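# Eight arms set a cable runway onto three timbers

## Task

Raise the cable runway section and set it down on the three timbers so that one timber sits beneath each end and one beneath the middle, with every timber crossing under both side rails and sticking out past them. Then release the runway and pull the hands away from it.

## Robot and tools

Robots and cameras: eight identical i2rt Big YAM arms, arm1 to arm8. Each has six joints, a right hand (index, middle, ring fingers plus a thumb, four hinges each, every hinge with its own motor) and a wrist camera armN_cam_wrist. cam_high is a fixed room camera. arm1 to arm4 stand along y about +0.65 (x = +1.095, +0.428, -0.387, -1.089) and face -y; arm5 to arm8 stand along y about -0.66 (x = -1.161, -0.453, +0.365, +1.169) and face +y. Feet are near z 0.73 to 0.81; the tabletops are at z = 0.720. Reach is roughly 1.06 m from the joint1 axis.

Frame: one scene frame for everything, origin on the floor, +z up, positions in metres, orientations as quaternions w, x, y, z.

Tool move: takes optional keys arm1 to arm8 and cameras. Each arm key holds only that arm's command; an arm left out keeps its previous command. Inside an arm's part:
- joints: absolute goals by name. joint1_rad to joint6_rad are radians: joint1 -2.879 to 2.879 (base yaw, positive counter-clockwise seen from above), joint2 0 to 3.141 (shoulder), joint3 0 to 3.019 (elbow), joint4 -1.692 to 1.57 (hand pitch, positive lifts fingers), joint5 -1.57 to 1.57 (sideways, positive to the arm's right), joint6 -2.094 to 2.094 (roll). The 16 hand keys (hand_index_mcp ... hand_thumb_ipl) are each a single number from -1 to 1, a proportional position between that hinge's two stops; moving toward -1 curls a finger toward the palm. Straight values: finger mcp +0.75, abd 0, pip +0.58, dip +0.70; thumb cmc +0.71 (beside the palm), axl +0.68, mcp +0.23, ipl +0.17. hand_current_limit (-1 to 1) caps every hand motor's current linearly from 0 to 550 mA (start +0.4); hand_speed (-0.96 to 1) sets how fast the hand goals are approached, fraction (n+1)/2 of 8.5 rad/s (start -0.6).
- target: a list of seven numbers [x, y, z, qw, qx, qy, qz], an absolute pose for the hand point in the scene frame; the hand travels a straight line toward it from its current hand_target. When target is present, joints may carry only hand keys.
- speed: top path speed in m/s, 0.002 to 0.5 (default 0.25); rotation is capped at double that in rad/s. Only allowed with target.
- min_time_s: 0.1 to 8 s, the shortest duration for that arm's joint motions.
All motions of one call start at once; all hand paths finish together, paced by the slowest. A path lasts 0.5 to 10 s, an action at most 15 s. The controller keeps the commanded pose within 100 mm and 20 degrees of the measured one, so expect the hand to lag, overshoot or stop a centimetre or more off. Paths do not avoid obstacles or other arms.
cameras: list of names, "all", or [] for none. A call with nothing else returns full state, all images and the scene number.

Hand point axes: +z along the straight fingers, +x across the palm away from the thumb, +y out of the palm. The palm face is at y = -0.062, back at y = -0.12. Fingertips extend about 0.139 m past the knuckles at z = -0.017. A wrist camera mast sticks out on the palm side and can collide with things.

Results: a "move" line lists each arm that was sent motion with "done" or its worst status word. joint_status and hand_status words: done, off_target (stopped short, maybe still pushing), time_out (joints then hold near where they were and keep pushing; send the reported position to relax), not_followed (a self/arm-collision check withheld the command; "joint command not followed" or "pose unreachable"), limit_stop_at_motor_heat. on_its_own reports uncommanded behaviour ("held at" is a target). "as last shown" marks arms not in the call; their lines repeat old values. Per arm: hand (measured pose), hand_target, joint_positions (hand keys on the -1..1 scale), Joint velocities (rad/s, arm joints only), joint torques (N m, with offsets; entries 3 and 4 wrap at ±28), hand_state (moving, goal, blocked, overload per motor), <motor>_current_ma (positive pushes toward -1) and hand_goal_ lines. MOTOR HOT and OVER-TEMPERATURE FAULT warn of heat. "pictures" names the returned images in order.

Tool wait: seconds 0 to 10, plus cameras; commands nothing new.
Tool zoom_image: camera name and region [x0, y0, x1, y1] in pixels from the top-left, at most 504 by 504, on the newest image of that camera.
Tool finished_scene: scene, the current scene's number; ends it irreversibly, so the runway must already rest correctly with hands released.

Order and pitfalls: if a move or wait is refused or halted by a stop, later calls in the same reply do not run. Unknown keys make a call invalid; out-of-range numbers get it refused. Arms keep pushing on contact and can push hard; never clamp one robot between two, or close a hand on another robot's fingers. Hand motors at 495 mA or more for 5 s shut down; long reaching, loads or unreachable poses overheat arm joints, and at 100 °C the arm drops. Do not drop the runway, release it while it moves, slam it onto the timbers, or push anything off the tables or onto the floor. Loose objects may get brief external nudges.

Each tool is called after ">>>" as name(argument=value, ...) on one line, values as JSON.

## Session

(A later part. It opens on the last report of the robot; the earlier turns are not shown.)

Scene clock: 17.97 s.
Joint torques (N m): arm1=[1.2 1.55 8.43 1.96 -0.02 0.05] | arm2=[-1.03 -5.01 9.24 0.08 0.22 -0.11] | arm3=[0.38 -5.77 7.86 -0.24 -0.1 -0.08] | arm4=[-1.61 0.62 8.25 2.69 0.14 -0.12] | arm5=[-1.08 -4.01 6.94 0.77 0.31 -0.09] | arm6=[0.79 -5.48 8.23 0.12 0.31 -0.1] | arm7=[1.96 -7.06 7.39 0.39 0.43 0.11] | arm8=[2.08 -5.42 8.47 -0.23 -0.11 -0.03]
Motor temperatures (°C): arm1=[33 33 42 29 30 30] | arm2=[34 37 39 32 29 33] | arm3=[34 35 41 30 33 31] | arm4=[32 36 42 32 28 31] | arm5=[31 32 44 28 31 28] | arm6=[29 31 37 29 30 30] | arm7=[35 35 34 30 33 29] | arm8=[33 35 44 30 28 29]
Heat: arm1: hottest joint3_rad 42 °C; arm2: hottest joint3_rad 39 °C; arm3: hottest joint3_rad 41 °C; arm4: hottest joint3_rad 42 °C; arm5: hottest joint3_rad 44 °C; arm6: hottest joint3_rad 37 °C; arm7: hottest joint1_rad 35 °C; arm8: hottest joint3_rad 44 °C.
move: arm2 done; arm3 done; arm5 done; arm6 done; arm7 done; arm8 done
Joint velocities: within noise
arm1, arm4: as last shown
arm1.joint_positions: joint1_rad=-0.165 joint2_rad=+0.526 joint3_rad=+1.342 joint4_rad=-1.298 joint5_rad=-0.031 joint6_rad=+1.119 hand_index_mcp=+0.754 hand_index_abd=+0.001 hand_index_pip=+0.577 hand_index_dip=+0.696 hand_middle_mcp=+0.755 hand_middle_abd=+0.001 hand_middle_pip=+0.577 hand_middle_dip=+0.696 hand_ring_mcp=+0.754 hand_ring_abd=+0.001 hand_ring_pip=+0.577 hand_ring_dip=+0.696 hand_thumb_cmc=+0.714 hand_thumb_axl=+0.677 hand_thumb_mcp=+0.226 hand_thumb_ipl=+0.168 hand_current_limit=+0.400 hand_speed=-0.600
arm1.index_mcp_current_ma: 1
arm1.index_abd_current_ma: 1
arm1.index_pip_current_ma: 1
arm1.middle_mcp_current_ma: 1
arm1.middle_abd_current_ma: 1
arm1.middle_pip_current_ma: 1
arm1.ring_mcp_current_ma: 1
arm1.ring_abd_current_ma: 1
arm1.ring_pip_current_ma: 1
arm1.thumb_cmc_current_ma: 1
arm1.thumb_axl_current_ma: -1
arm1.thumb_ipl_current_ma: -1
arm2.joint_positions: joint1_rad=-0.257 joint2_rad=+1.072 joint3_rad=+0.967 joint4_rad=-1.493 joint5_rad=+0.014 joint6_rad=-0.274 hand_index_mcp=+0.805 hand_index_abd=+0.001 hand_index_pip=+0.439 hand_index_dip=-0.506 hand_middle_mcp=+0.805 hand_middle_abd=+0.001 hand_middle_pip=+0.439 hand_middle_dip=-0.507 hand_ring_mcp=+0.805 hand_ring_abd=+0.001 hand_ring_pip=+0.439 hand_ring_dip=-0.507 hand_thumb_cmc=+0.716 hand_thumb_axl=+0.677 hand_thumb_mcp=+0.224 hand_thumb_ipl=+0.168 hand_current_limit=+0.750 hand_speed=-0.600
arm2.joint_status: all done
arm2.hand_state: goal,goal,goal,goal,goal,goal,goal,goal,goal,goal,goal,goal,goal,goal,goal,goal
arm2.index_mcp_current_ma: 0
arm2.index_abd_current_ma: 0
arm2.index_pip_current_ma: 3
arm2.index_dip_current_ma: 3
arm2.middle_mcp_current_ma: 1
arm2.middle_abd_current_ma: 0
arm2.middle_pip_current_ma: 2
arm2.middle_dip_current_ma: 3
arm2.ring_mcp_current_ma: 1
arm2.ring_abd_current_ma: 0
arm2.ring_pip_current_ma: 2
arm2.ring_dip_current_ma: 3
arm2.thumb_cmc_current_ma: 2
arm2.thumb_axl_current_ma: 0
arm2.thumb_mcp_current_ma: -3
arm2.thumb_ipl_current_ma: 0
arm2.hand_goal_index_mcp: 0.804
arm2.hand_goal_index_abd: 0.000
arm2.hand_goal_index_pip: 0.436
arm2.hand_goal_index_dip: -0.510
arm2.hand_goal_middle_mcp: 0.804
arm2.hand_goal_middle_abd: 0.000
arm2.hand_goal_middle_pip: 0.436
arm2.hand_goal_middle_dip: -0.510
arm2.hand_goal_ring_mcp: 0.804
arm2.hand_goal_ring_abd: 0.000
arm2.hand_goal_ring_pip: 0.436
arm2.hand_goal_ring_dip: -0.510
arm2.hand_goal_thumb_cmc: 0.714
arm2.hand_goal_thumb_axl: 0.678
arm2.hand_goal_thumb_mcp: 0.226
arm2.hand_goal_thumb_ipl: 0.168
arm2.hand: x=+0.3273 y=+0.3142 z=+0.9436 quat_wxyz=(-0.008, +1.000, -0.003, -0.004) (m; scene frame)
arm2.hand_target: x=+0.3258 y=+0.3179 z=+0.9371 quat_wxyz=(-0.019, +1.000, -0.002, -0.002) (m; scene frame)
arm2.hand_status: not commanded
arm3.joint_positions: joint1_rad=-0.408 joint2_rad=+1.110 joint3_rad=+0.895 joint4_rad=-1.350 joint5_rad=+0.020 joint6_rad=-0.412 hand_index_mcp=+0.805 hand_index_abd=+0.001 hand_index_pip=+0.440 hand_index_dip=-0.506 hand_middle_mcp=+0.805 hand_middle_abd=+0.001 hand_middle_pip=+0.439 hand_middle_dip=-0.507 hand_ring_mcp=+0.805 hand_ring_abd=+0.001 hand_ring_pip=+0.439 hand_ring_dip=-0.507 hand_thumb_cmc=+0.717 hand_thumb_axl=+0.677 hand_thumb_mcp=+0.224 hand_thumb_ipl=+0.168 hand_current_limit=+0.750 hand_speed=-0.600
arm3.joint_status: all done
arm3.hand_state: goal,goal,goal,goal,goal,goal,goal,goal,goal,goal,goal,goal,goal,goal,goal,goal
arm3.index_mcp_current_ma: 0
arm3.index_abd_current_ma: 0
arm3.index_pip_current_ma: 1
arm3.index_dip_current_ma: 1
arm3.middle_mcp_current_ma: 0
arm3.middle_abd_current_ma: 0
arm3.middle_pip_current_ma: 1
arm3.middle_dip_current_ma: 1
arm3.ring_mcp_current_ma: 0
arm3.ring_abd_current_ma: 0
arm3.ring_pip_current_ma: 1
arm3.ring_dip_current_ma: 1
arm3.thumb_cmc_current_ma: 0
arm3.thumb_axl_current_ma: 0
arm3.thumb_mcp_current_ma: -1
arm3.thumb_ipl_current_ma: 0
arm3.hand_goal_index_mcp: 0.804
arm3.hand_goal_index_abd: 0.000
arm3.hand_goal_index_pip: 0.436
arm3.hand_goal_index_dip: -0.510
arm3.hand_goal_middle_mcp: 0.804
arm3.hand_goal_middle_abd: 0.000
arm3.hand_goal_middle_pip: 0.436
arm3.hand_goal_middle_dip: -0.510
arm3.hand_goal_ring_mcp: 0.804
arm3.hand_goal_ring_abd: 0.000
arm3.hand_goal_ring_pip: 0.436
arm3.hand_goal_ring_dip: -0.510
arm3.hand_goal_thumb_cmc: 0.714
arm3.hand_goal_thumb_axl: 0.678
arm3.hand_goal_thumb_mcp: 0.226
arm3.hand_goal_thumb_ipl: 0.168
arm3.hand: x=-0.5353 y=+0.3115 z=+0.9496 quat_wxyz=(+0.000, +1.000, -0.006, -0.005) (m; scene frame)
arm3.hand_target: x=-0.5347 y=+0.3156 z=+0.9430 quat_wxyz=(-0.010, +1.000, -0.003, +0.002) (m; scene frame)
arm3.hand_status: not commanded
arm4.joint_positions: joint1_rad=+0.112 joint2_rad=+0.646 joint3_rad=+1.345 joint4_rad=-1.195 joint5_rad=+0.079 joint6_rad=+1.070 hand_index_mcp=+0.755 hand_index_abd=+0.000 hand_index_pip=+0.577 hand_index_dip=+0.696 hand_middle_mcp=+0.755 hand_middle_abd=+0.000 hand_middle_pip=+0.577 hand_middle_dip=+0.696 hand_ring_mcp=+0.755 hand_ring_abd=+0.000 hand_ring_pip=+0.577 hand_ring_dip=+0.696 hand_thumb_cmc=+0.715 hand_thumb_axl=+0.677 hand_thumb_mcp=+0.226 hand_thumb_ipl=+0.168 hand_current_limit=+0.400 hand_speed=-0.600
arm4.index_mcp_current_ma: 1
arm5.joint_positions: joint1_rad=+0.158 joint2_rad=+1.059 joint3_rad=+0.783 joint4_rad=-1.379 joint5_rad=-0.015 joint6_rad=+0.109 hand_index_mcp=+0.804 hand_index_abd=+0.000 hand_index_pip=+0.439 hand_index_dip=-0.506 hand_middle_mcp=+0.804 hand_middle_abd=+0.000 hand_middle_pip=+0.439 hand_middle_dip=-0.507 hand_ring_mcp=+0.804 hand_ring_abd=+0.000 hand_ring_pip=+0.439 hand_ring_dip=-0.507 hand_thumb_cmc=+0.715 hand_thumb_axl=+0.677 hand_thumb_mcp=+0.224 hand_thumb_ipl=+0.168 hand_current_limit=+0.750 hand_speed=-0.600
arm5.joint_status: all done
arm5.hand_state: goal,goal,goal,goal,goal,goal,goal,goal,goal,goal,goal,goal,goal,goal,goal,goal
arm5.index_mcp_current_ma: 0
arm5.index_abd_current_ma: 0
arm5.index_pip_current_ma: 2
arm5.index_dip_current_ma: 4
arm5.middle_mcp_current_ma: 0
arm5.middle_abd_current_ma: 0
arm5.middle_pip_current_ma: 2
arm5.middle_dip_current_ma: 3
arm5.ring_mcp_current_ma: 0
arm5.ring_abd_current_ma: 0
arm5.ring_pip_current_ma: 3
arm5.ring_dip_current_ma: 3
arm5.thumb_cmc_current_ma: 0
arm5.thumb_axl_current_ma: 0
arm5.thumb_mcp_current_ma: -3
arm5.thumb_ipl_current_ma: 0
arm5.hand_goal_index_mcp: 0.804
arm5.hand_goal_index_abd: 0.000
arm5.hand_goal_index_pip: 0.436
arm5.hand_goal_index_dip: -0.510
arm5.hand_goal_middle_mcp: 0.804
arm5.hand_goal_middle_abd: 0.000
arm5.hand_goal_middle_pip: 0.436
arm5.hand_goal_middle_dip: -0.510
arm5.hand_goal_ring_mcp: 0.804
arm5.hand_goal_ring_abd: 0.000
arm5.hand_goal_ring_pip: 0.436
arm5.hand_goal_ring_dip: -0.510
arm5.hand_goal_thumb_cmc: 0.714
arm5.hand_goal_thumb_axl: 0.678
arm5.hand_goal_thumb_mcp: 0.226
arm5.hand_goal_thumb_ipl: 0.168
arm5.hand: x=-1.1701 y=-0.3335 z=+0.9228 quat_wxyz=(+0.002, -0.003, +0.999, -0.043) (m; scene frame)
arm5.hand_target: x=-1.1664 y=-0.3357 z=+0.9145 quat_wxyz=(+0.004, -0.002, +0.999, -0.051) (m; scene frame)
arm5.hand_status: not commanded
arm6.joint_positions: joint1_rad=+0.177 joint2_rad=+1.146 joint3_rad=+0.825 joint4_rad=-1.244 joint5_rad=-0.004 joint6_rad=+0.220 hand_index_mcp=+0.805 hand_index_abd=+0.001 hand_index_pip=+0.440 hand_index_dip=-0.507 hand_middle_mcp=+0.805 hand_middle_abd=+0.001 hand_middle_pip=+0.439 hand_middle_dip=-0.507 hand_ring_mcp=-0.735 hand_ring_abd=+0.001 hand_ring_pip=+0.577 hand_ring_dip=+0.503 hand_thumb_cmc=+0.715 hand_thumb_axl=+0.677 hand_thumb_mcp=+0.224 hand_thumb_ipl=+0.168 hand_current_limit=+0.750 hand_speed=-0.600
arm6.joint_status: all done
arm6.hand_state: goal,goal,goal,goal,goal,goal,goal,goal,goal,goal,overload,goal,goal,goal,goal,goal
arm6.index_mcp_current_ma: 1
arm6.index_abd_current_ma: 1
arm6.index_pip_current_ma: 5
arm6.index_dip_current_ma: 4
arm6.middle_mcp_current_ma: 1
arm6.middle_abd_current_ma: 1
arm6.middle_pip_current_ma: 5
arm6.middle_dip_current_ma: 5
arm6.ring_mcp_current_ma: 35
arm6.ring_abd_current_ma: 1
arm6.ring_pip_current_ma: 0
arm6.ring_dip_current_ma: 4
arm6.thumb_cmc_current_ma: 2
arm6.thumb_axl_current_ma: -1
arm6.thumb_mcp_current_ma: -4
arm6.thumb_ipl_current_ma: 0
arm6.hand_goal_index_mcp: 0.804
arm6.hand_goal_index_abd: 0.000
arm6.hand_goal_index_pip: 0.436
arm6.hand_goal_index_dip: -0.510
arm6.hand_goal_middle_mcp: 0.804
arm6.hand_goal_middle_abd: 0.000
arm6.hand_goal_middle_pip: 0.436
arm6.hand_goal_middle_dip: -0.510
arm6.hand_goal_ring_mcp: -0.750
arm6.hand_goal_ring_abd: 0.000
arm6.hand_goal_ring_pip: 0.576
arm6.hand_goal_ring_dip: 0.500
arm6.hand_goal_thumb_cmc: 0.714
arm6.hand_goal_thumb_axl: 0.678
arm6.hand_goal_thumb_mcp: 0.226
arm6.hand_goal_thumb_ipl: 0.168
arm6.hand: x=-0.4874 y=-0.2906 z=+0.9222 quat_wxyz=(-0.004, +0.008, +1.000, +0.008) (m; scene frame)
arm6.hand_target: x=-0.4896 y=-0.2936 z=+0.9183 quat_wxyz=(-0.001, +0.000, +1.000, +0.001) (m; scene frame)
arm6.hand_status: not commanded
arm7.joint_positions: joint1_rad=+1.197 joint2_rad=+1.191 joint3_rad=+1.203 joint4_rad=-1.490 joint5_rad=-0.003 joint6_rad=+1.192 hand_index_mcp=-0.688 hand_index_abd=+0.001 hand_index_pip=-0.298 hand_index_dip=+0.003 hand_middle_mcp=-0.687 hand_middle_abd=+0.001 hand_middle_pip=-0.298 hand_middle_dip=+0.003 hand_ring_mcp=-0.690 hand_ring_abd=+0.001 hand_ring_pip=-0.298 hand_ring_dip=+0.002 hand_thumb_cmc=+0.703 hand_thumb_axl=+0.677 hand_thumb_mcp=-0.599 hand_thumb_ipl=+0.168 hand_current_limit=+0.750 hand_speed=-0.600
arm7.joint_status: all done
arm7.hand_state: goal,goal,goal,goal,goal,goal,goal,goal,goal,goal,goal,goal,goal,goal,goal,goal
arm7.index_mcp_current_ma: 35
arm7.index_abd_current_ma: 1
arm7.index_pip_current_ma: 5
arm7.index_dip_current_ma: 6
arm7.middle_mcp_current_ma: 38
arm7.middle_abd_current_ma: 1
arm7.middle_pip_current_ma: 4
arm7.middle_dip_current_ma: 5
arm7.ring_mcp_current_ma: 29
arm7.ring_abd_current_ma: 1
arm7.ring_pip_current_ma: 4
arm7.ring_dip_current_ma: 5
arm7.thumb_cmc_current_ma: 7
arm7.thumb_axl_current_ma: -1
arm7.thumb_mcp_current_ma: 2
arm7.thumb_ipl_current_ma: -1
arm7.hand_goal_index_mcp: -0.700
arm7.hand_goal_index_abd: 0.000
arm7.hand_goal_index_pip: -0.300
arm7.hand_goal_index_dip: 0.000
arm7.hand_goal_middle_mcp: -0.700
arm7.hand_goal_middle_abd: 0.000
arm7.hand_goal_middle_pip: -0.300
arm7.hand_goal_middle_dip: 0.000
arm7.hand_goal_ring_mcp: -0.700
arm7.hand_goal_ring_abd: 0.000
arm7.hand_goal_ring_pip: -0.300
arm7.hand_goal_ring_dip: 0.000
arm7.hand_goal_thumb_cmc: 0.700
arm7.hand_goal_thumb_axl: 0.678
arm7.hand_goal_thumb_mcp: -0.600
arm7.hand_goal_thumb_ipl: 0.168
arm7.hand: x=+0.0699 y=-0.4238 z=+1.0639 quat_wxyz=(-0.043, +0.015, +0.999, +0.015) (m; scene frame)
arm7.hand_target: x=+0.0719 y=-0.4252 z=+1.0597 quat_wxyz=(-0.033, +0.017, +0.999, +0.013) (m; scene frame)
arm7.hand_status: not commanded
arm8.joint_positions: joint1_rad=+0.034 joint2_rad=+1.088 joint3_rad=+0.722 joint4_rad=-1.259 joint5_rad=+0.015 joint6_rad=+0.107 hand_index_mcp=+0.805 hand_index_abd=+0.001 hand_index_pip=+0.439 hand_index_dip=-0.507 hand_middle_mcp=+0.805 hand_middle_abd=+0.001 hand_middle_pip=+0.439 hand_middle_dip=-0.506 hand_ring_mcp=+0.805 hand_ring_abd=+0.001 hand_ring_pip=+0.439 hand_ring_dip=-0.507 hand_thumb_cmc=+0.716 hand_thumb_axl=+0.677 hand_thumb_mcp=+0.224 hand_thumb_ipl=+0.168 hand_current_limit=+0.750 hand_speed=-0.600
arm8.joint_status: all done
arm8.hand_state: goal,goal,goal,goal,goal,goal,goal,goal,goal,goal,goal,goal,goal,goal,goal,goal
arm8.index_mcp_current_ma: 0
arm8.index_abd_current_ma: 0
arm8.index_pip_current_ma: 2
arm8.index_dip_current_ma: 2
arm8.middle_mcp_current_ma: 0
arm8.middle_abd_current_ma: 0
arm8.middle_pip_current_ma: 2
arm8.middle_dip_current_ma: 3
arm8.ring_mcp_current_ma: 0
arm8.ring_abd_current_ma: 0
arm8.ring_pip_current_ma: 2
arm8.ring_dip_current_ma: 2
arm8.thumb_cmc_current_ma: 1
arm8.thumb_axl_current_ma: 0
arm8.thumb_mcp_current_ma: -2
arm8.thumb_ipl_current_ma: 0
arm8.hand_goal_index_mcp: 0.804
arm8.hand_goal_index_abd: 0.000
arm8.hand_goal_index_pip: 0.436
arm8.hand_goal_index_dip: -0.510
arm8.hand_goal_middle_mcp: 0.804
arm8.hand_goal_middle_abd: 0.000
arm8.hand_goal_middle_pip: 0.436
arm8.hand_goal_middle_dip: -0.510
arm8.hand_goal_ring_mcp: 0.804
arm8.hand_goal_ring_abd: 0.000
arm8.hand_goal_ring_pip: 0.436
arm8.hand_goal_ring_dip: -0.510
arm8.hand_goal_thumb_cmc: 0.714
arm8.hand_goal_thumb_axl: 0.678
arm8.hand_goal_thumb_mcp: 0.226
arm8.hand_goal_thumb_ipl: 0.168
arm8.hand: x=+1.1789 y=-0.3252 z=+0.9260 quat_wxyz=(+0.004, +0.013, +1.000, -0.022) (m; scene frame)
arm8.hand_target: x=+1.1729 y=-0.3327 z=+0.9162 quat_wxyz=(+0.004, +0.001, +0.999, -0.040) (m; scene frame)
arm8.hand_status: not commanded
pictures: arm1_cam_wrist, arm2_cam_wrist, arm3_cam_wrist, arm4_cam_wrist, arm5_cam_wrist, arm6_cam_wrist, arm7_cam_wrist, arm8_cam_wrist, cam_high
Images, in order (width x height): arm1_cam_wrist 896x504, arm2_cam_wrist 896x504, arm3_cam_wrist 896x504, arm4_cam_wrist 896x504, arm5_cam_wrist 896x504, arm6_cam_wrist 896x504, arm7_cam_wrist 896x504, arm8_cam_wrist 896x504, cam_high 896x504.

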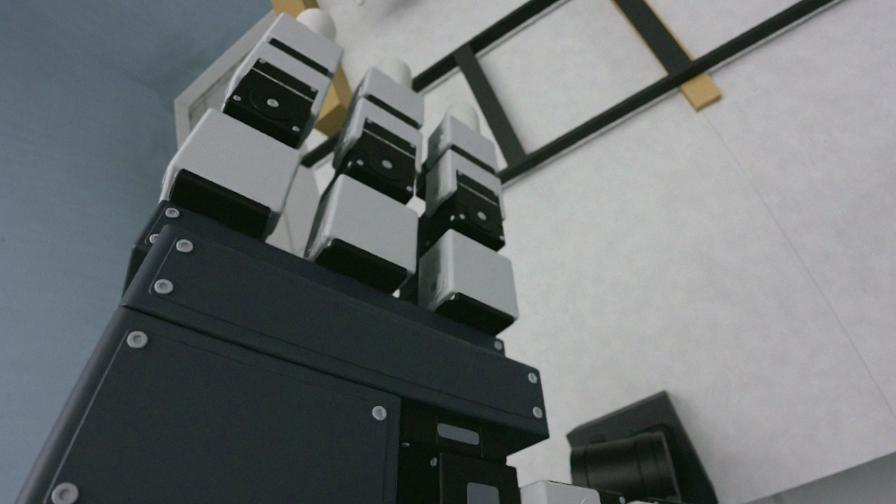

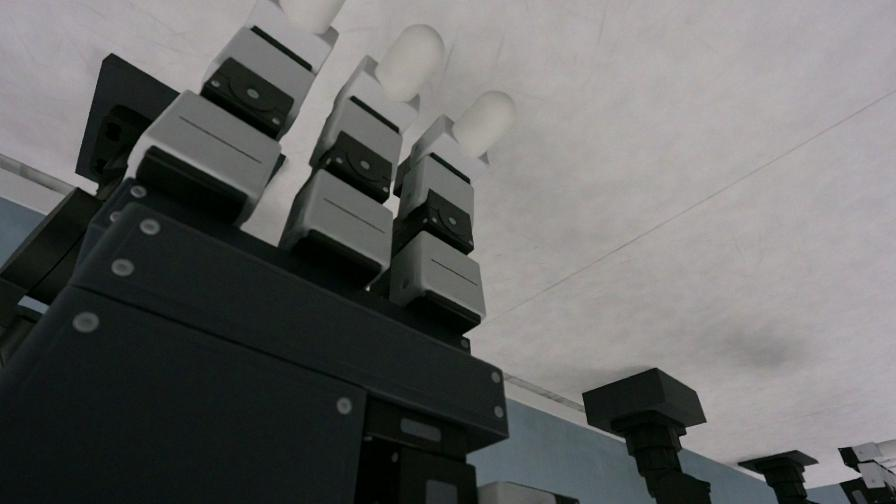

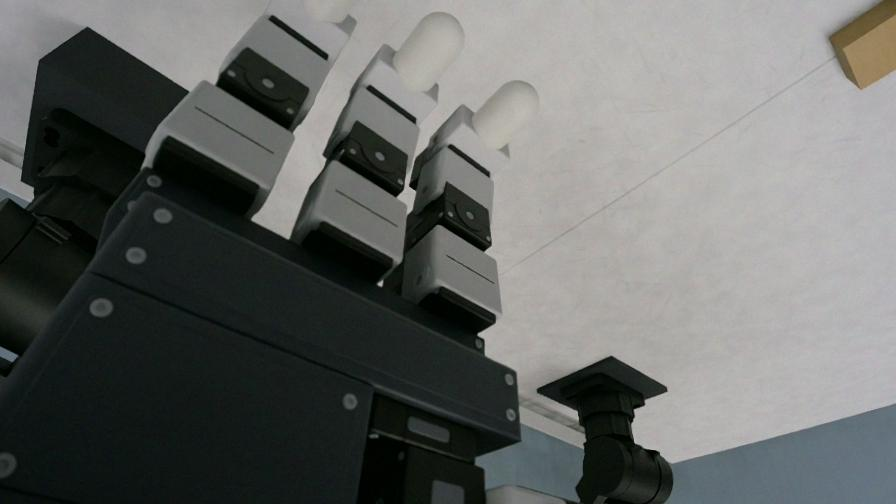

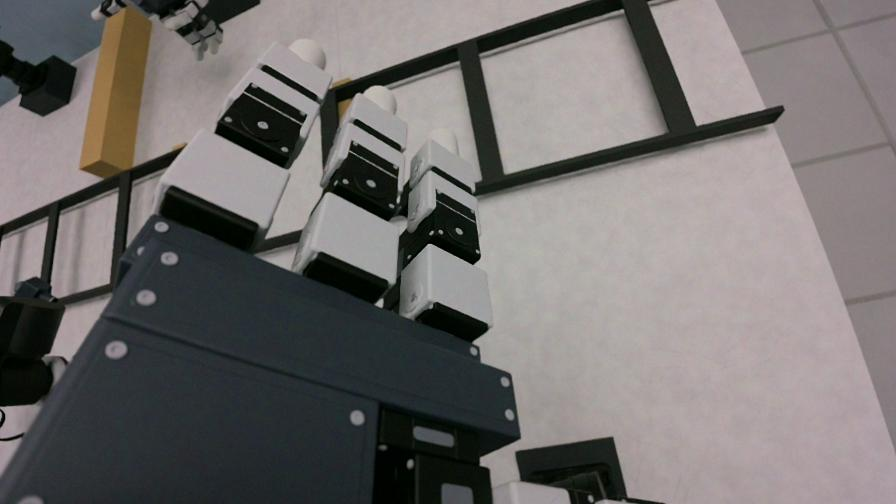

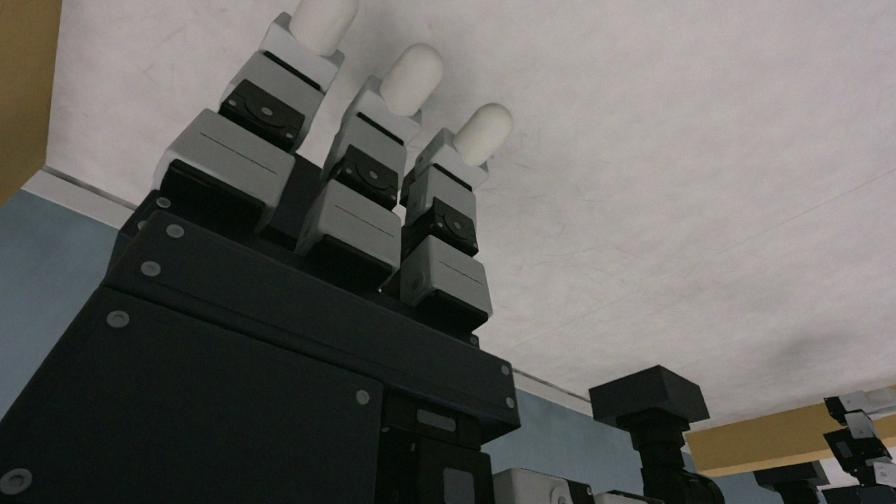

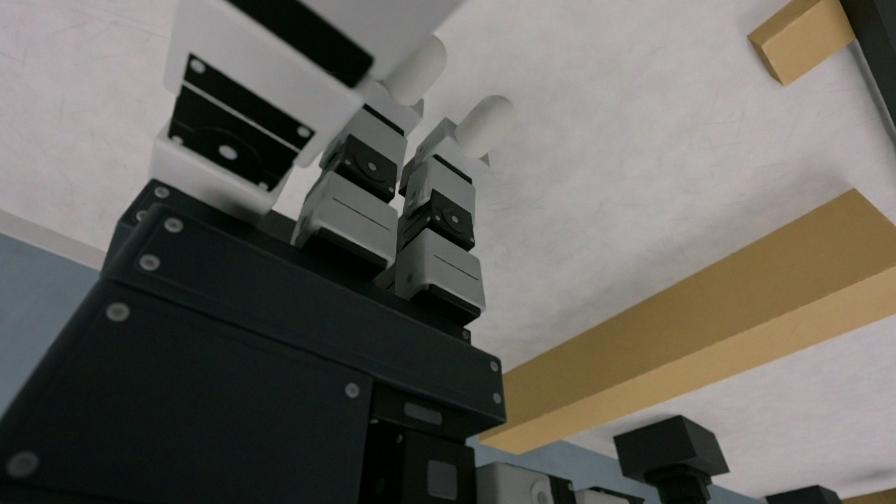

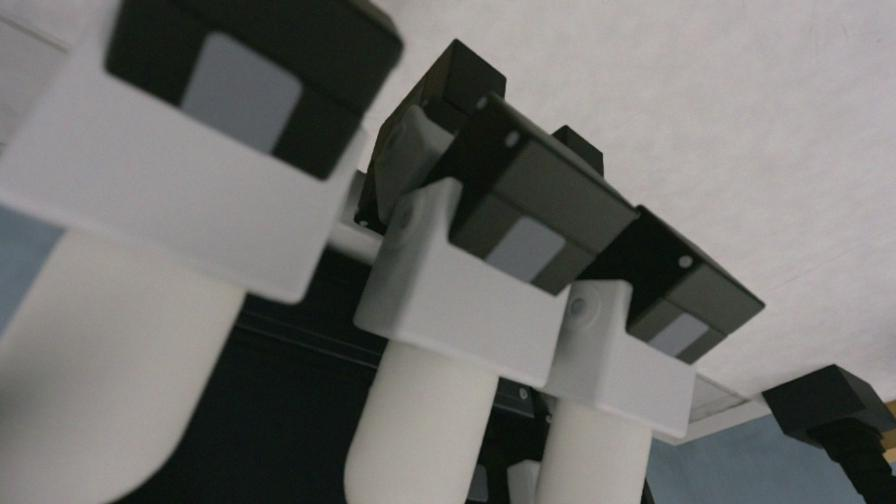

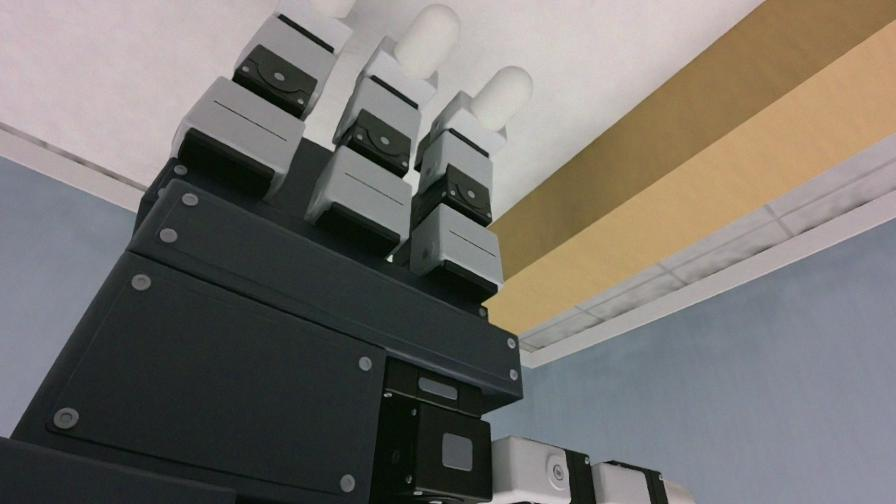

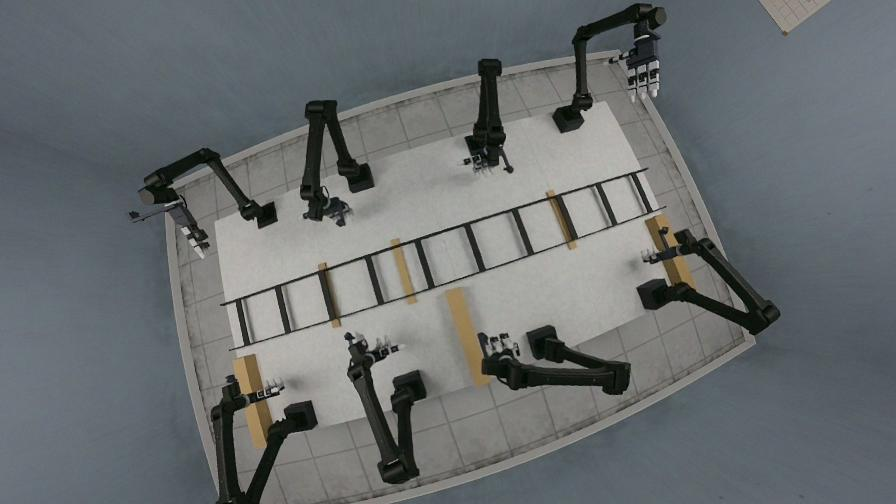

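>>> move(arm2={"target": [0.325, 0.245, 0.835, 0, 1, 0, 0], "speed": 0.15}, arm3={"target": [-0.62, 0.245, 0.83, 0, 1, 0, 0], "speed": 0.15}, arm5={"target": [-1.172, -0.245, 0.83, 0, 0, 1, 0], "speed": 0.15}, arm6={"target": [-0.56, -0.245, 0.83, 0, 0, 1, 0], "speed": 0.15}, arm8={"target": [1.17, -0.255, 0.83, 0, 0, 1, 0], "speed": 0.15}, arm7={"joints": {"joint1_rad": 1.75, "joint6_rad": 1.75}, "min_time_s": 2}, cameras=["arm2_cam_wrist", "arm3_cam_wrist", "arm5_cam_wrist", "arm6_cam_wrist", "arm8_cam_wrist", "cam_high"])

Scene clock: 23.17 s.
Joint torques (N m): arm1=[0.67 1.73 8.42 2.13 0.02 0.02] | arm2=[0.03 -8.12 8.34 0.79 -0.09 0.05] | arm3=[0.44 -10.46 9.58 0.53 -0.11 -0.08] | arm4=[-1.61 0.62 8.25 2.67 0.14 -0.11] | arm5=[-1.32 -6.53 6.43 1.14 0.26 -0.06] | arm6=[0.91 -8.23 8.92 0.68 0.24 0.12] | arm7=[2.2 -6.83 7.3 0.24 0.35 0.1] | arm8=[0.73 -7.59 7.83 0.64 -0.04 0.02]
Motor temperatures (°C): arm1=[33 33 42 29 30 30] | arm2=[34 37 40 32 29 33] | arm3=[34 35 41 30 33 31] | arm4=[32 36 43 32 28 31] | arm5=[31 32 44 28 31 28] | arm6=[29 32 37 29 30 30] | arm7=[35 35 35 30 33 29] | arm8=[33 35 44 30 28 29]
Heat: arm1: hottest joint3_rad 42 °C; arm2: hottest joint3_rad 40 °C; arm3: hottest joint3_rad 41 °C; arm4: hottest joint3_rad 43 °C; arm5: hottest joint3_rad 44 °C; arm6: hottest joint3_rad 37 °C; arm7: hottest joint1_rad 35 °C; arm8: hottest joint3_rad 44 °C.
move: arm2 done; arm3 off_target; arm5 done; arm6 off_target; arm7 done; arm8 done
Joint velocities: within noise
arm1, arm4: as last shown
arm2.joint_positions: joint1_rad=-0.224 joint2_rad=+1.327 joint3_rad=+0.884 joint4_rad=-1.134 joint5_rad=+0.005 joint6_rad=-0.248 hand_index_mcp=+0.805 hand_index_abd=+0.001 hand_index_pip=+0.439 hand_index_dip=-0.506 hand_middle_mcp=+0.805 hand_middle_abd=+0.001 hand_middle_pip=+0.439 hand_middle_dip=-0.507 hand_ring_mcp=+0.805 hand_ring_abd=+0.001 hand_ring_pip=+0.439 hand_ring_dip=-0.507 hand_thumb_cmc=+0.716 hand_thumb_axl=+0.677 hand_thumb_mcp=+0.224 hand_thumb_ipl=+0.168 hand_current_limit=+0.750 hand_speed=-0.600
arm2.joint_status: not commanded
arm2.hand_state: goal,goal,goal,goal,goal,goal,goal,goal,goal,goal,goal,goal,goal,goal,goal,goal
arm2.index_mcp_current_ma: 0
arm2.index_abd_current_ma: 0
arm2.index_pip_current_ma: 3
arm2.index_dip_current_ma: 3
arm2.middle_mcp_current_ma: 0
arm2.middle_abd_current_ma: 0
arm2.middle_pip_current_ma: 2
arm2.middle_dip_current_ma: 3
arm2.ring_mcp_current_ma: 0
arm2.ring_abd_current_ma: 0
arm2.ring_pip_current_ma: 2
arm2.ring_dip_current_ma: 3
arm2.thumb_cmc_current_ma: 2
arm2.thumb_axl_current_ma: 0
arm2.thumb_mcp_current_ma: -3
arm2.thumb_ipl_current_ma: 0
arm2.hand_goal_index_mcp: 0.804
arm2.hand_goal_index_abd: 0.000
arm2.hand_goal_index_pip: 0.436
arm2.hand_goal_index_dip: -0.510
arm2.hand_goal_middle_mcp: 0.804
arm2.hand_goal_middle_abd: 0.000
arm2.hand_goal_middle_pip: 0.436
arm2.hand_goal_middle_dip: -0.510
arm2.hand_goal_ring_mcp: 0.804
arm2.hand_goal_ring_abd: 0.000
arm2.hand_goal_ring_pip: 0.436
arm2.hand_goal_ring_dip: -0.510
arm2.hand_goal_thumb_cmc: 0.714
arm2.hand_goal_thumb_axl: 0.678
arm2.hand_goal_thumb_mcp: 0.226
arm2.hand_goal_thumb_ipl: 0.168
arm2.hand: x=+0.3218 y=+0.2454 z=+0.8413 quat_wxyz=(+0.003, +1.000, +0.001, -0.002) (m; scene frame)
arm2.hand_target: x=+0.3250 y=+0.2452 z=+0.8351 quat_wxyz=(+0.000, +1.000, +0.000, +0.000) (m; scene frame)
arm2.hand_status: done (0.007 m and 0.5 deg from the pose sent, 0.129 m and 1.0 deg at the start)
arm3.joint_positions: joint1_rad=-0.539 joint2_rad=+1.504 joint3_rad=+0.892 joint4_rad=-0.990 joint5_rad=+0.016 joint6_rad=-0.550 hand_index_mcp=+0.805 hand_index_abd=+0.001 hand_index_pip=+0.439 hand_index_dip=-0.506 hand_middle_mcp=+0.805 hand_middle_abd=+0.001 hand_middle_pip=+0.439 hand_middle_dip=-0.507 hand_ring_mcp=+0.805 hand_ring_abd=+0.001 hand_ring_pip=+0.439 hand_ring_dip=-0.507 hand_thumb_cmc=+0.716 hand_thumb_axl=+0.677 hand_thumb_mcp=+0.224 hand_thumb_ipl=+0.168 hand_current_limit=+0.750 hand_speed=-0.600
arm3.joint_status: not commanded
arm3.hand_state: goal,goal,goal,goal,goal,goal,goal,goal,goal,goal,goal,goal,goal,goal,goal,goal
arm3.index_mcp_current_ma: 0
arm3.index_abd_current_ma: 0
arm3.index_pip_current_ma: 1
arm3.index_dip_current_ma: 1
arm3.middle_mcp_current_ma: 0
arm3.middle_abd_current_ma: 0
arm3.middle_pip_current_ma: 1
arm3.middle_dip_current_ma: 1
arm3.ring_mcp_current_ma: 0
arm3.ring_abd_current_ma: 0
arm3.ring_pip_current_ma: 1
arm3.ring_dip_current_ma: 1
arm3.thumb_cmc_current_ma: 0
arm3.thumb_axl_current_ma: 0
arm3.thumb_mcp_current_ma: -1
arm3.thumb_ipl_current_ma: 0
arm3.hand_goal_index_mcp: 0.804
arm3.hand_goal_index_abd: 0.000
arm3.hand_goal_index_pip: 0.436
arm3.hand_goal_index_dip: -0.510
arm3.hand_goal_middle_mcp: 0.804
arm3.hand_goal_middle_abd: 0.000
arm3.hand_goal_middle_pip: 0.436
arm3.hand_goal_middle_dip: -0.510
arm3.hand_goal_ring_mcp: 0.804
arm3.hand_goal_ring_abd: 0.000
arm3.hand_goal_ring_pip: 0.436
arm3.hand_goal_ring_dip: -0.510
arm3.hand_goal_thumb_cmc: 0.714
arm3.hand_goal_thumb_axl: 0.678
arm3.hand_goal_thumb_mcp: 0.226
arm3.hand_goal_thumb_ipl: 0.168
arm3.hand: x=-0.6081 y=+0.2603 z=+0.8209 quat_wxyz=(-0.015, +1.000, -0.002, +0.007) (m; scene frame)
arm3.hand_target: x=-0.6196 y=+0.2456 z=+0.8304 quat_wxyz=(+0.000, +1.000, +0.000, +0.000) (m; scene frame)
arm3.hand_status: off_target (0.021 m and 2.0 deg from the pose sent, 0.161 m and 0.9 deg at the start)
arm5.joint_positions: joint1_rad=+0.152 joint2_rad=+1.373 joint3_rad=+0.765 joint4_rad=-0.950 joint5_rad=-0.013 joint6_rad=+0.108 hand_index_mcp=+0.804 hand_index_abd=+0.000 hand_index_pip=+0.439 hand_index_dip=-0.506 hand_middle_mcp=+0.804 hand_middle_abd=+0.000 hand_middle_pip=+0.439 hand_middle_dip=-0.507 hand_ring_mcp=+0.804 hand_ring_abd=+0.000 hand_ring_pip=+0.439 hand_ring_dip=-0.507 hand_thumb_cmc=+0.715 hand_thumb_axl=+0.677 hand_thumb_mcp=+0.224 hand_thumb_ipl=+0.168 hand_current_limit=+0.750 hand_speed=-0.600
arm5.joint_status: not commanded
arm5.hand_state: goal,goal,goal,goal,goal,goal,goal,goal,goal,goal,goal,goal,goal,goal,goal,goal
arm5.index_mcp_current_ma: 0
arm5.index_abd_current_ma: 0
arm5.index_pip_current_ma: 2
arm5.index_dip_current_ma: 4
arm5.middle_mcp_current_ma: 0
arm5.middle_abd_current_ma: 0
arm5.middle_pip_current_ma: 2
arm5.middle_dip_current_ma: 3
arm5.ring_mcp_current_ma: 0
arm5.ring_abd_current_ma: 0
arm5.ring_pip_current_ma: 3
arm5.ring_dip_current_ma: 3
arm5.thumb_cmc_current_ma: 0
arm5.thumb_axl_current_ma: 0
arm5.thumb_mcp_current_ma: -3
arm5.thumb_ipl_current_ma: 0
arm5.hand_goal_index_mcp: 0.804
arm5.hand_goal_index_abd: 0.000
arm5.hand_goal_index_pip: 0.436
arm5.hand_goal_index_dip: -0.510
arm5.hand_goal_middle_mcp: 0.804
arm5.hand_goal_middle_abd: 0.000
arm5.hand_goal_middle_pip: 0.436
arm5.hand_goal_middle_dip: -0.510
arm5.hand_goal_ring_mcp: 0.804
arm5.hand_goal_ring_abd: 0.000
arm5.hand_goal_ring_pip: 0.436
arm5.hand_goal_ring_dip: -0.510
arm5.hand_goal_thumb_cmc: 0.714
arm5.hand_goal_thumb_axl: 0.678
arm5.hand_goal_thumb_mcp: 0.226
arm5.hand_goal_thumb_ipl: 0.168
arm5.hand: x=-1.1767 y=-0.2455 z=+0.8367 quat_wxyz=(-0.002, -0.001, +1.000, +0.005) (m; scene frame)
arm5.hand_target: x=-1.1721 y=-0.2452 z=+0.8301 quat_wxyz=(+0.000, +0.000, +1.000, +0.000) (m; scene frame)
arm5.hand_status: done (0.008 m and 0.6 deg from the pose sent, 0.128 m and 5.0 deg at the start)
arm6.joint_positions: joint1_rad=+0.343 joint2_rad=+1.454 joint3_rad=+0.815 joint4_rad=-0.968 joint5_rad=-0.002 joint6_rad=+0.368 hand_index_mcp=+0.805 hand_index_abd=+0.001 hand_index_pip=+0.439 hand_index_dip=-0.507 hand_middle_mcp=+0.805 hand_middle_abd=+0.001 hand_middle_pip=+0.439 hand_middle_dip=-0.507 hand_ring_mcp=-0.735 hand_ring_abd=+0.001 hand_ring_pip=+0.577 hand_ring_dip=+0.503 hand_thumb_cmc=+0.715 hand_thumb_axl=+0.677 hand_thumb_mcp=+0.224 hand_thumb_ipl=+0.168 hand_current_limit=+0.750 hand_speed=-0.600
arm6.joint_status: not commanded
arm6.hand_state: goal,goal,goal,goal,goal,goal,goal,goal,goal,goal,overload,goal,goal,goal,goal,goal
arm6.index_mcp_current_ma: 1
arm6.index_abd_current_ma: 1
arm6.index_pip_current_ma: 5
arm6.index_dip_current_ma: 4
arm6.middle_mcp_current_ma: 1
arm6.middle_abd_current_ma: 1
arm6.middle_pip_current_ma: 4
arm6.middle_dip_current_ma: 5
arm6.ring_mcp_current_ma: 35
arm6.ring_abd_current_ma: 1
arm6.ring_pip_current_ma: 0
arm6.ring_dip_current_ma: 4
arm6.thumb_cmc_current_ma: 2
arm6.thumb_axl_current_ma: -1
arm6.thumb_mcp_current_ma: -4
arm6.thumb_ipl_current_ma: 0
arm6.hand_goal_index_mcp: 0.804
arm6.hand_goal_index_abd: 0.000
arm6.hand_goal_index_pip: 0.436
arm6.hand_goal_index_dip: -0.510
arm6.hand_goal_middle_mcp: 0.804
arm6.hand_goal_middle_abd: 0.000
arm6.hand_goal_middle_pip: 0.436
arm6.hand_goal_middle_dip: -0.510
arm6.hand_goal_ring_mcp: -0.750
arm6.hand_goal_ring_abd: 0.000
arm6.hand_goal_ring_pip: 0.576
arm6.hand_goal_ring_dip: 0.500
arm6.hand_goal_thumb_cmc: 0.714
arm6.hand_goal_thumb_axl: 0.678
arm6.hand_goal_thumb_mcp: 0.226
arm6.hand_goal_thumb_ipl: 0.168
arm6.hand: x=-0.5541 y=-0.2549 z=+0.8239 quat_wxyz=(+0.004, -0.001, +1.000, -0.012) (m; scene frame)
arm6.hand_target: x=-0.5599 y=-0.2453 z=+0.8301 quat_wxyz=(+0.000, +0.000, +1.000, +0.000) (m; scene frame)
arm6.hand_status: off_target (0.013 m and 1.4 deg from the pose sent, 0.126 m and 1.4 deg at the start)
arm7.joint_positions: joint1_rad=+1.745 joint2_rad=+1.191 joint3_rad=+1.203 joint4_rad=-1.490 joint5_rad=-0.001 joint6_rad=+1.741 hand_index_mcp=-0.688 hand_index_abd=+0.001 hand_index_pip=-0.298 hand_index_dip=+0.003 hand_middle_mcp=-0.687 hand_middle_abd=+0.001 hand_middle_pip=-0.298 hand_middle_dip=+0.003 hand_ring_mcp=-0.690 hand_ring_abd=+0.001 hand_ring_pip=-0.298 hand_ring_dip=+0.002 hand_thumb_cmc=+0.703 hand_thumb_axl=+0.677 hand_thumb_mcp=-0.599 hand_thumb_ipl=+0.168 hand_current_limit=+0.750 hand_speed=-0.600
arm7.joint_status: all done
arm7.hand_state: goal,goal,goal,goal,goal,goal,goal,goal,goal,goal,goal,goal,goal,goal,goal,goal
arm7.index_mcp_current_ma: 35
arm7.index_abd_current_ma: 1
arm7.index_pip_current_ma: 5
arm7.index_dip_current_ma: 6
arm7.middle_mcp_current_ma: 38
arm7.middle_abd_current_ma: 1
arm7.middle_pip_current_ma: 4
arm7.middle_dip_current_ma: 5
arm7.ring_mcp_current_ma: 29
arm7.ring_abd_current_ma: 1
arm7.ring_pip_current_ma: 4
arm7.ring_dip_current_ma: 5
arm7.thumb_cmc_current_ma: 6
arm7.thumb_axl_current_ma: -1
arm7.thumb_mcp_current_ma: 2
arm7.thumb_ipl_current_ma: -1
arm7.hand_goal_index_mcp: -0.700
arm7.hand_goal_index_abd: 0.000
arm7.hand_goal_index_pip: -0.300
arm7.hand_goal_index_dip: 0.000
arm7.hand_goal_middle_mcp: -0.700
arm7.hand_goal_middle_abd: 0.000
arm7.hand_goal_middle_pip: -0.300
arm7.hand_goal_middle_dip: 0.000
arm7.hand_goal_ring_mcp: -0.700
arm7.hand_goal_ring_abd: 0.000
arm7.hand_goal_ring_pip: -0.300
arm7.hand_goal_ring_dip: 0.000
arm7.hand_goal_thumb_cmc: 0.700
arm7.hand_goal_thumb_axl: 0.678
arm7.hand_goal_thumb_mcp: -0.600
arm7.hand_goal_thumb_ipl: 0.168
arm7.hand: x=+0.0445 y=-0.6109 z=+1.0601 quat_wxyz=(-0.046, +0.016, +0.999, -0.009) (m; scene frame)
arm7.hand_target: x=+0.0470 y=-0.6122 z=+1.0567 quat_wxyz=(-0.035, +0.017, +0.999, -0.007) (m; scene frame)
arm7.hand_status: not commanded
arm8.joint_positions: joint1_rad=+0.034 joint2_rad=+1.409 joint3_rad=+0.703 joint4_rad=-0.868 joint5_rad=+0.015 joint6_rad=+0.085 hand_index_mcp=+0.805 hand_index_abd=+0.001 hand_index_pip=+0.439 hand_index_dip=-0.507 hand_middle_mcp=+0.805 hand_middle_abd=+0.001 hand_middle_pip=+0.439 hand_middle_dip=-0.506 hand_ring_mcp=+0.805 hand_ring_abd=+0.001 hand_ring_pip=+0.439 hand_ring_dip=-0.507 hand_thumb_cmc=+0.716 hand_thumb_axl=+0.677 hand_thumb_mcp=+0.224 hand_thumb_ipl=+0.168 hand_current_limit=+0.750 hand_speed=-0.600
arm8.joint_status: not commanded
arm8.hand_state: goal,goal,goal,goal,goal,goal,goal,goal,goal,goal,goal,goal,goal,goal,goal,goal
arm8.index_mcp_current_ma: 0
arm8.index_abd_current_ma: 0
arm8.index_pip_current_ma: 2
arm8.index_dip_current_ma: 2
arm8.middle_mcp_current_ma: 0
arm8.middle_abd_current_ma: 0
arm8.middle_pip_current_ma: 2
arm8.middle_dip_current_ma: 3
arm8.ring_mcp_current_ma: 0
arm8.ring_abd_current_ma: 0
arm8.ring_pip_current_ma: 2
arm8.ring_dip_current_ma: 2
arm8.thumb_cmc_current_ma: 1
arm8.thumb_axl_current_ma: 0
arm8.thumb_mcp_current_ma: -2
arm8.thumb_ipl_current_ma: 0
arm8.hand_goal_index_mcp: 0.804
arm8.hand_goal_index_abd: 0.000
arm8.hand_goal_index_pip: 0.436
arm8.hand_goal_index_dip: -0.510
arm8.hand_goal_middle_mcp: 0.804
arm8.hand_goal_middle_abd: 0.000
arm8.hand_goal_middle_pip: 0.436
arm8.hand_goal_middle_dip: -0.510
arm8.hand_goal_ring_mcp: 0.804
arm8.hand_goal_ring_abd: 0.000
arm8.hand_goal_ring_pip: 0.436
arm8.hand_goal_ring_dip: -0.510
arm8.hand_goal_thumb_cmc: 0.714
arm8.hand_goal_thumb_axl: 0.678
arm8.hand_goal_thumb_mcp: 0.226
arm8.hand_goal_thumb_ipl: 0.168
arm8.hand: x=+1.1704 y=-0.2557 z=+0.8368 quat_wxyz=(+0.001, +0.003, +1.000, +0.003) (m; scene frame)
arm8.hand_target: x=+1.1701 y=-0.2552 z=+0.8302 quat_wxyz=(+0.000, +0.000, +1.000, +0.000) (m; scene frame)
arm8.hand_status: done (0.007 m and 0.5 deg from the pose sent, 0.119 m and 3.0 deg at the start)
pictures: arm2_cam_wrist, arm3_cam_wrist, arm5_cam_wrist, arm6_cam_wrist, arm8_cam_wrist, cam_high
Images, in order (width x height): arm2_cam_wrist 896x504, arm3_cam_wrist 896x504, arm5_cam_wrist 896x504, arm6_cam_wrist 896x504, arm8_cam_wrist 896x504, cam_high 896x504.

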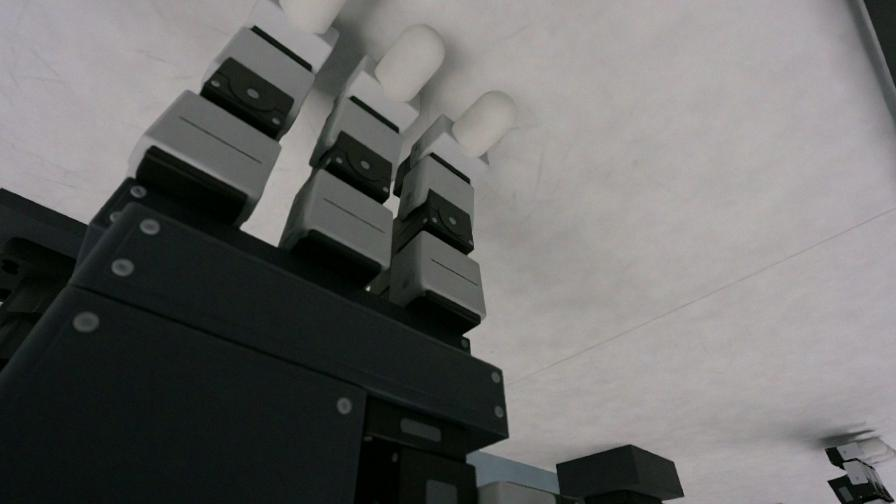

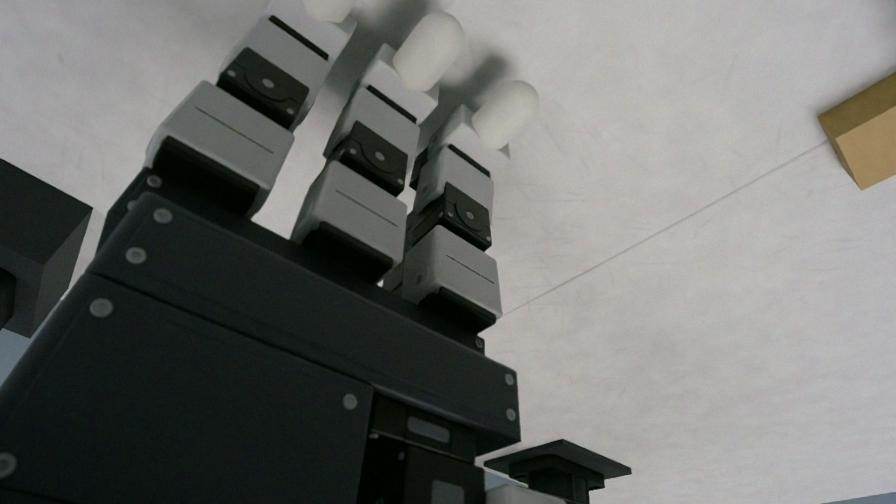

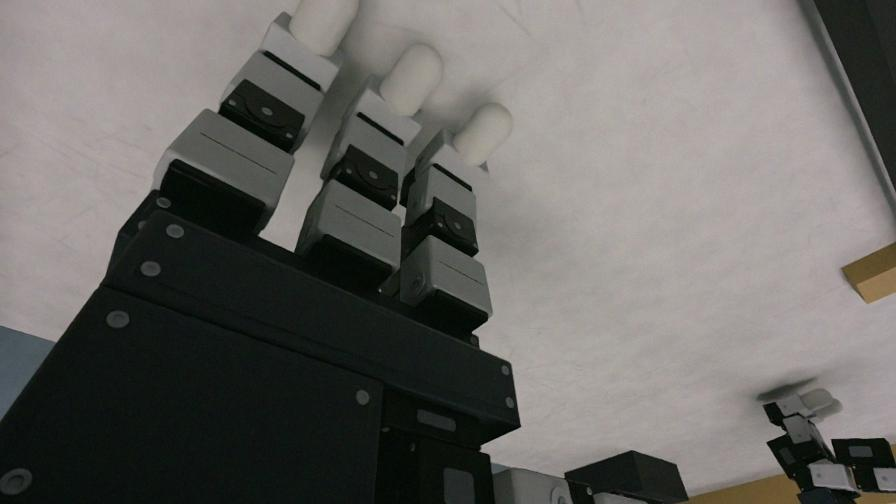

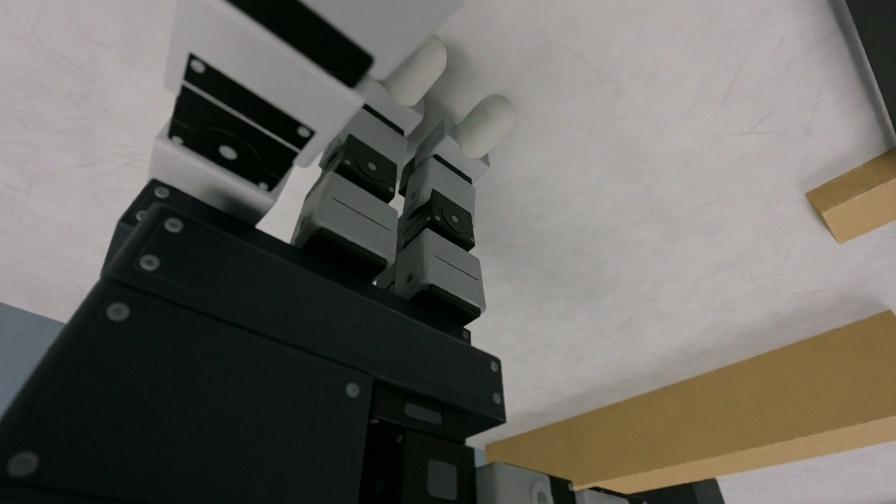

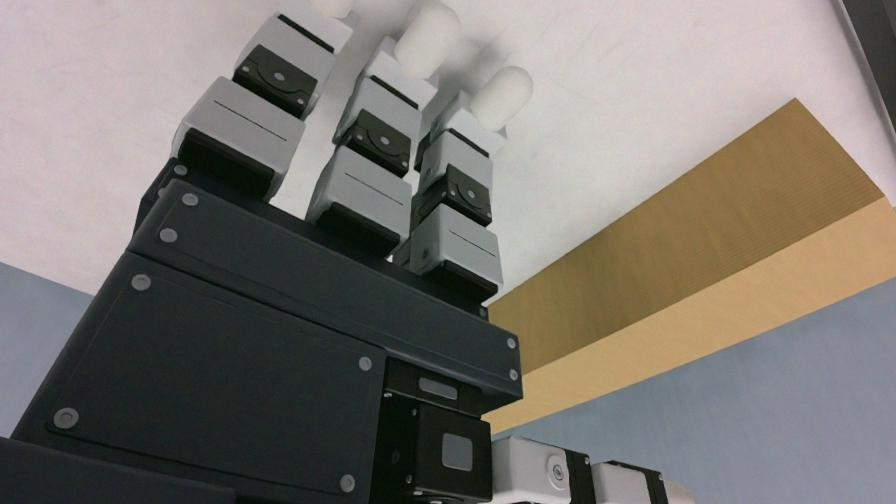

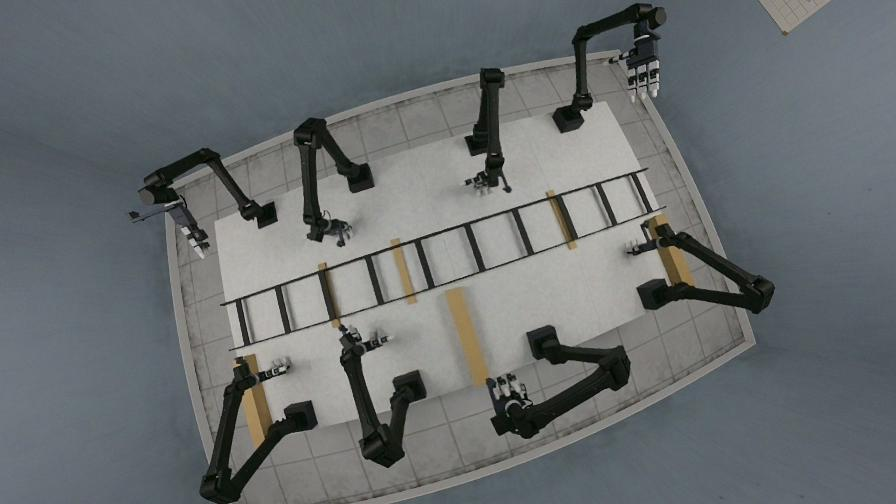

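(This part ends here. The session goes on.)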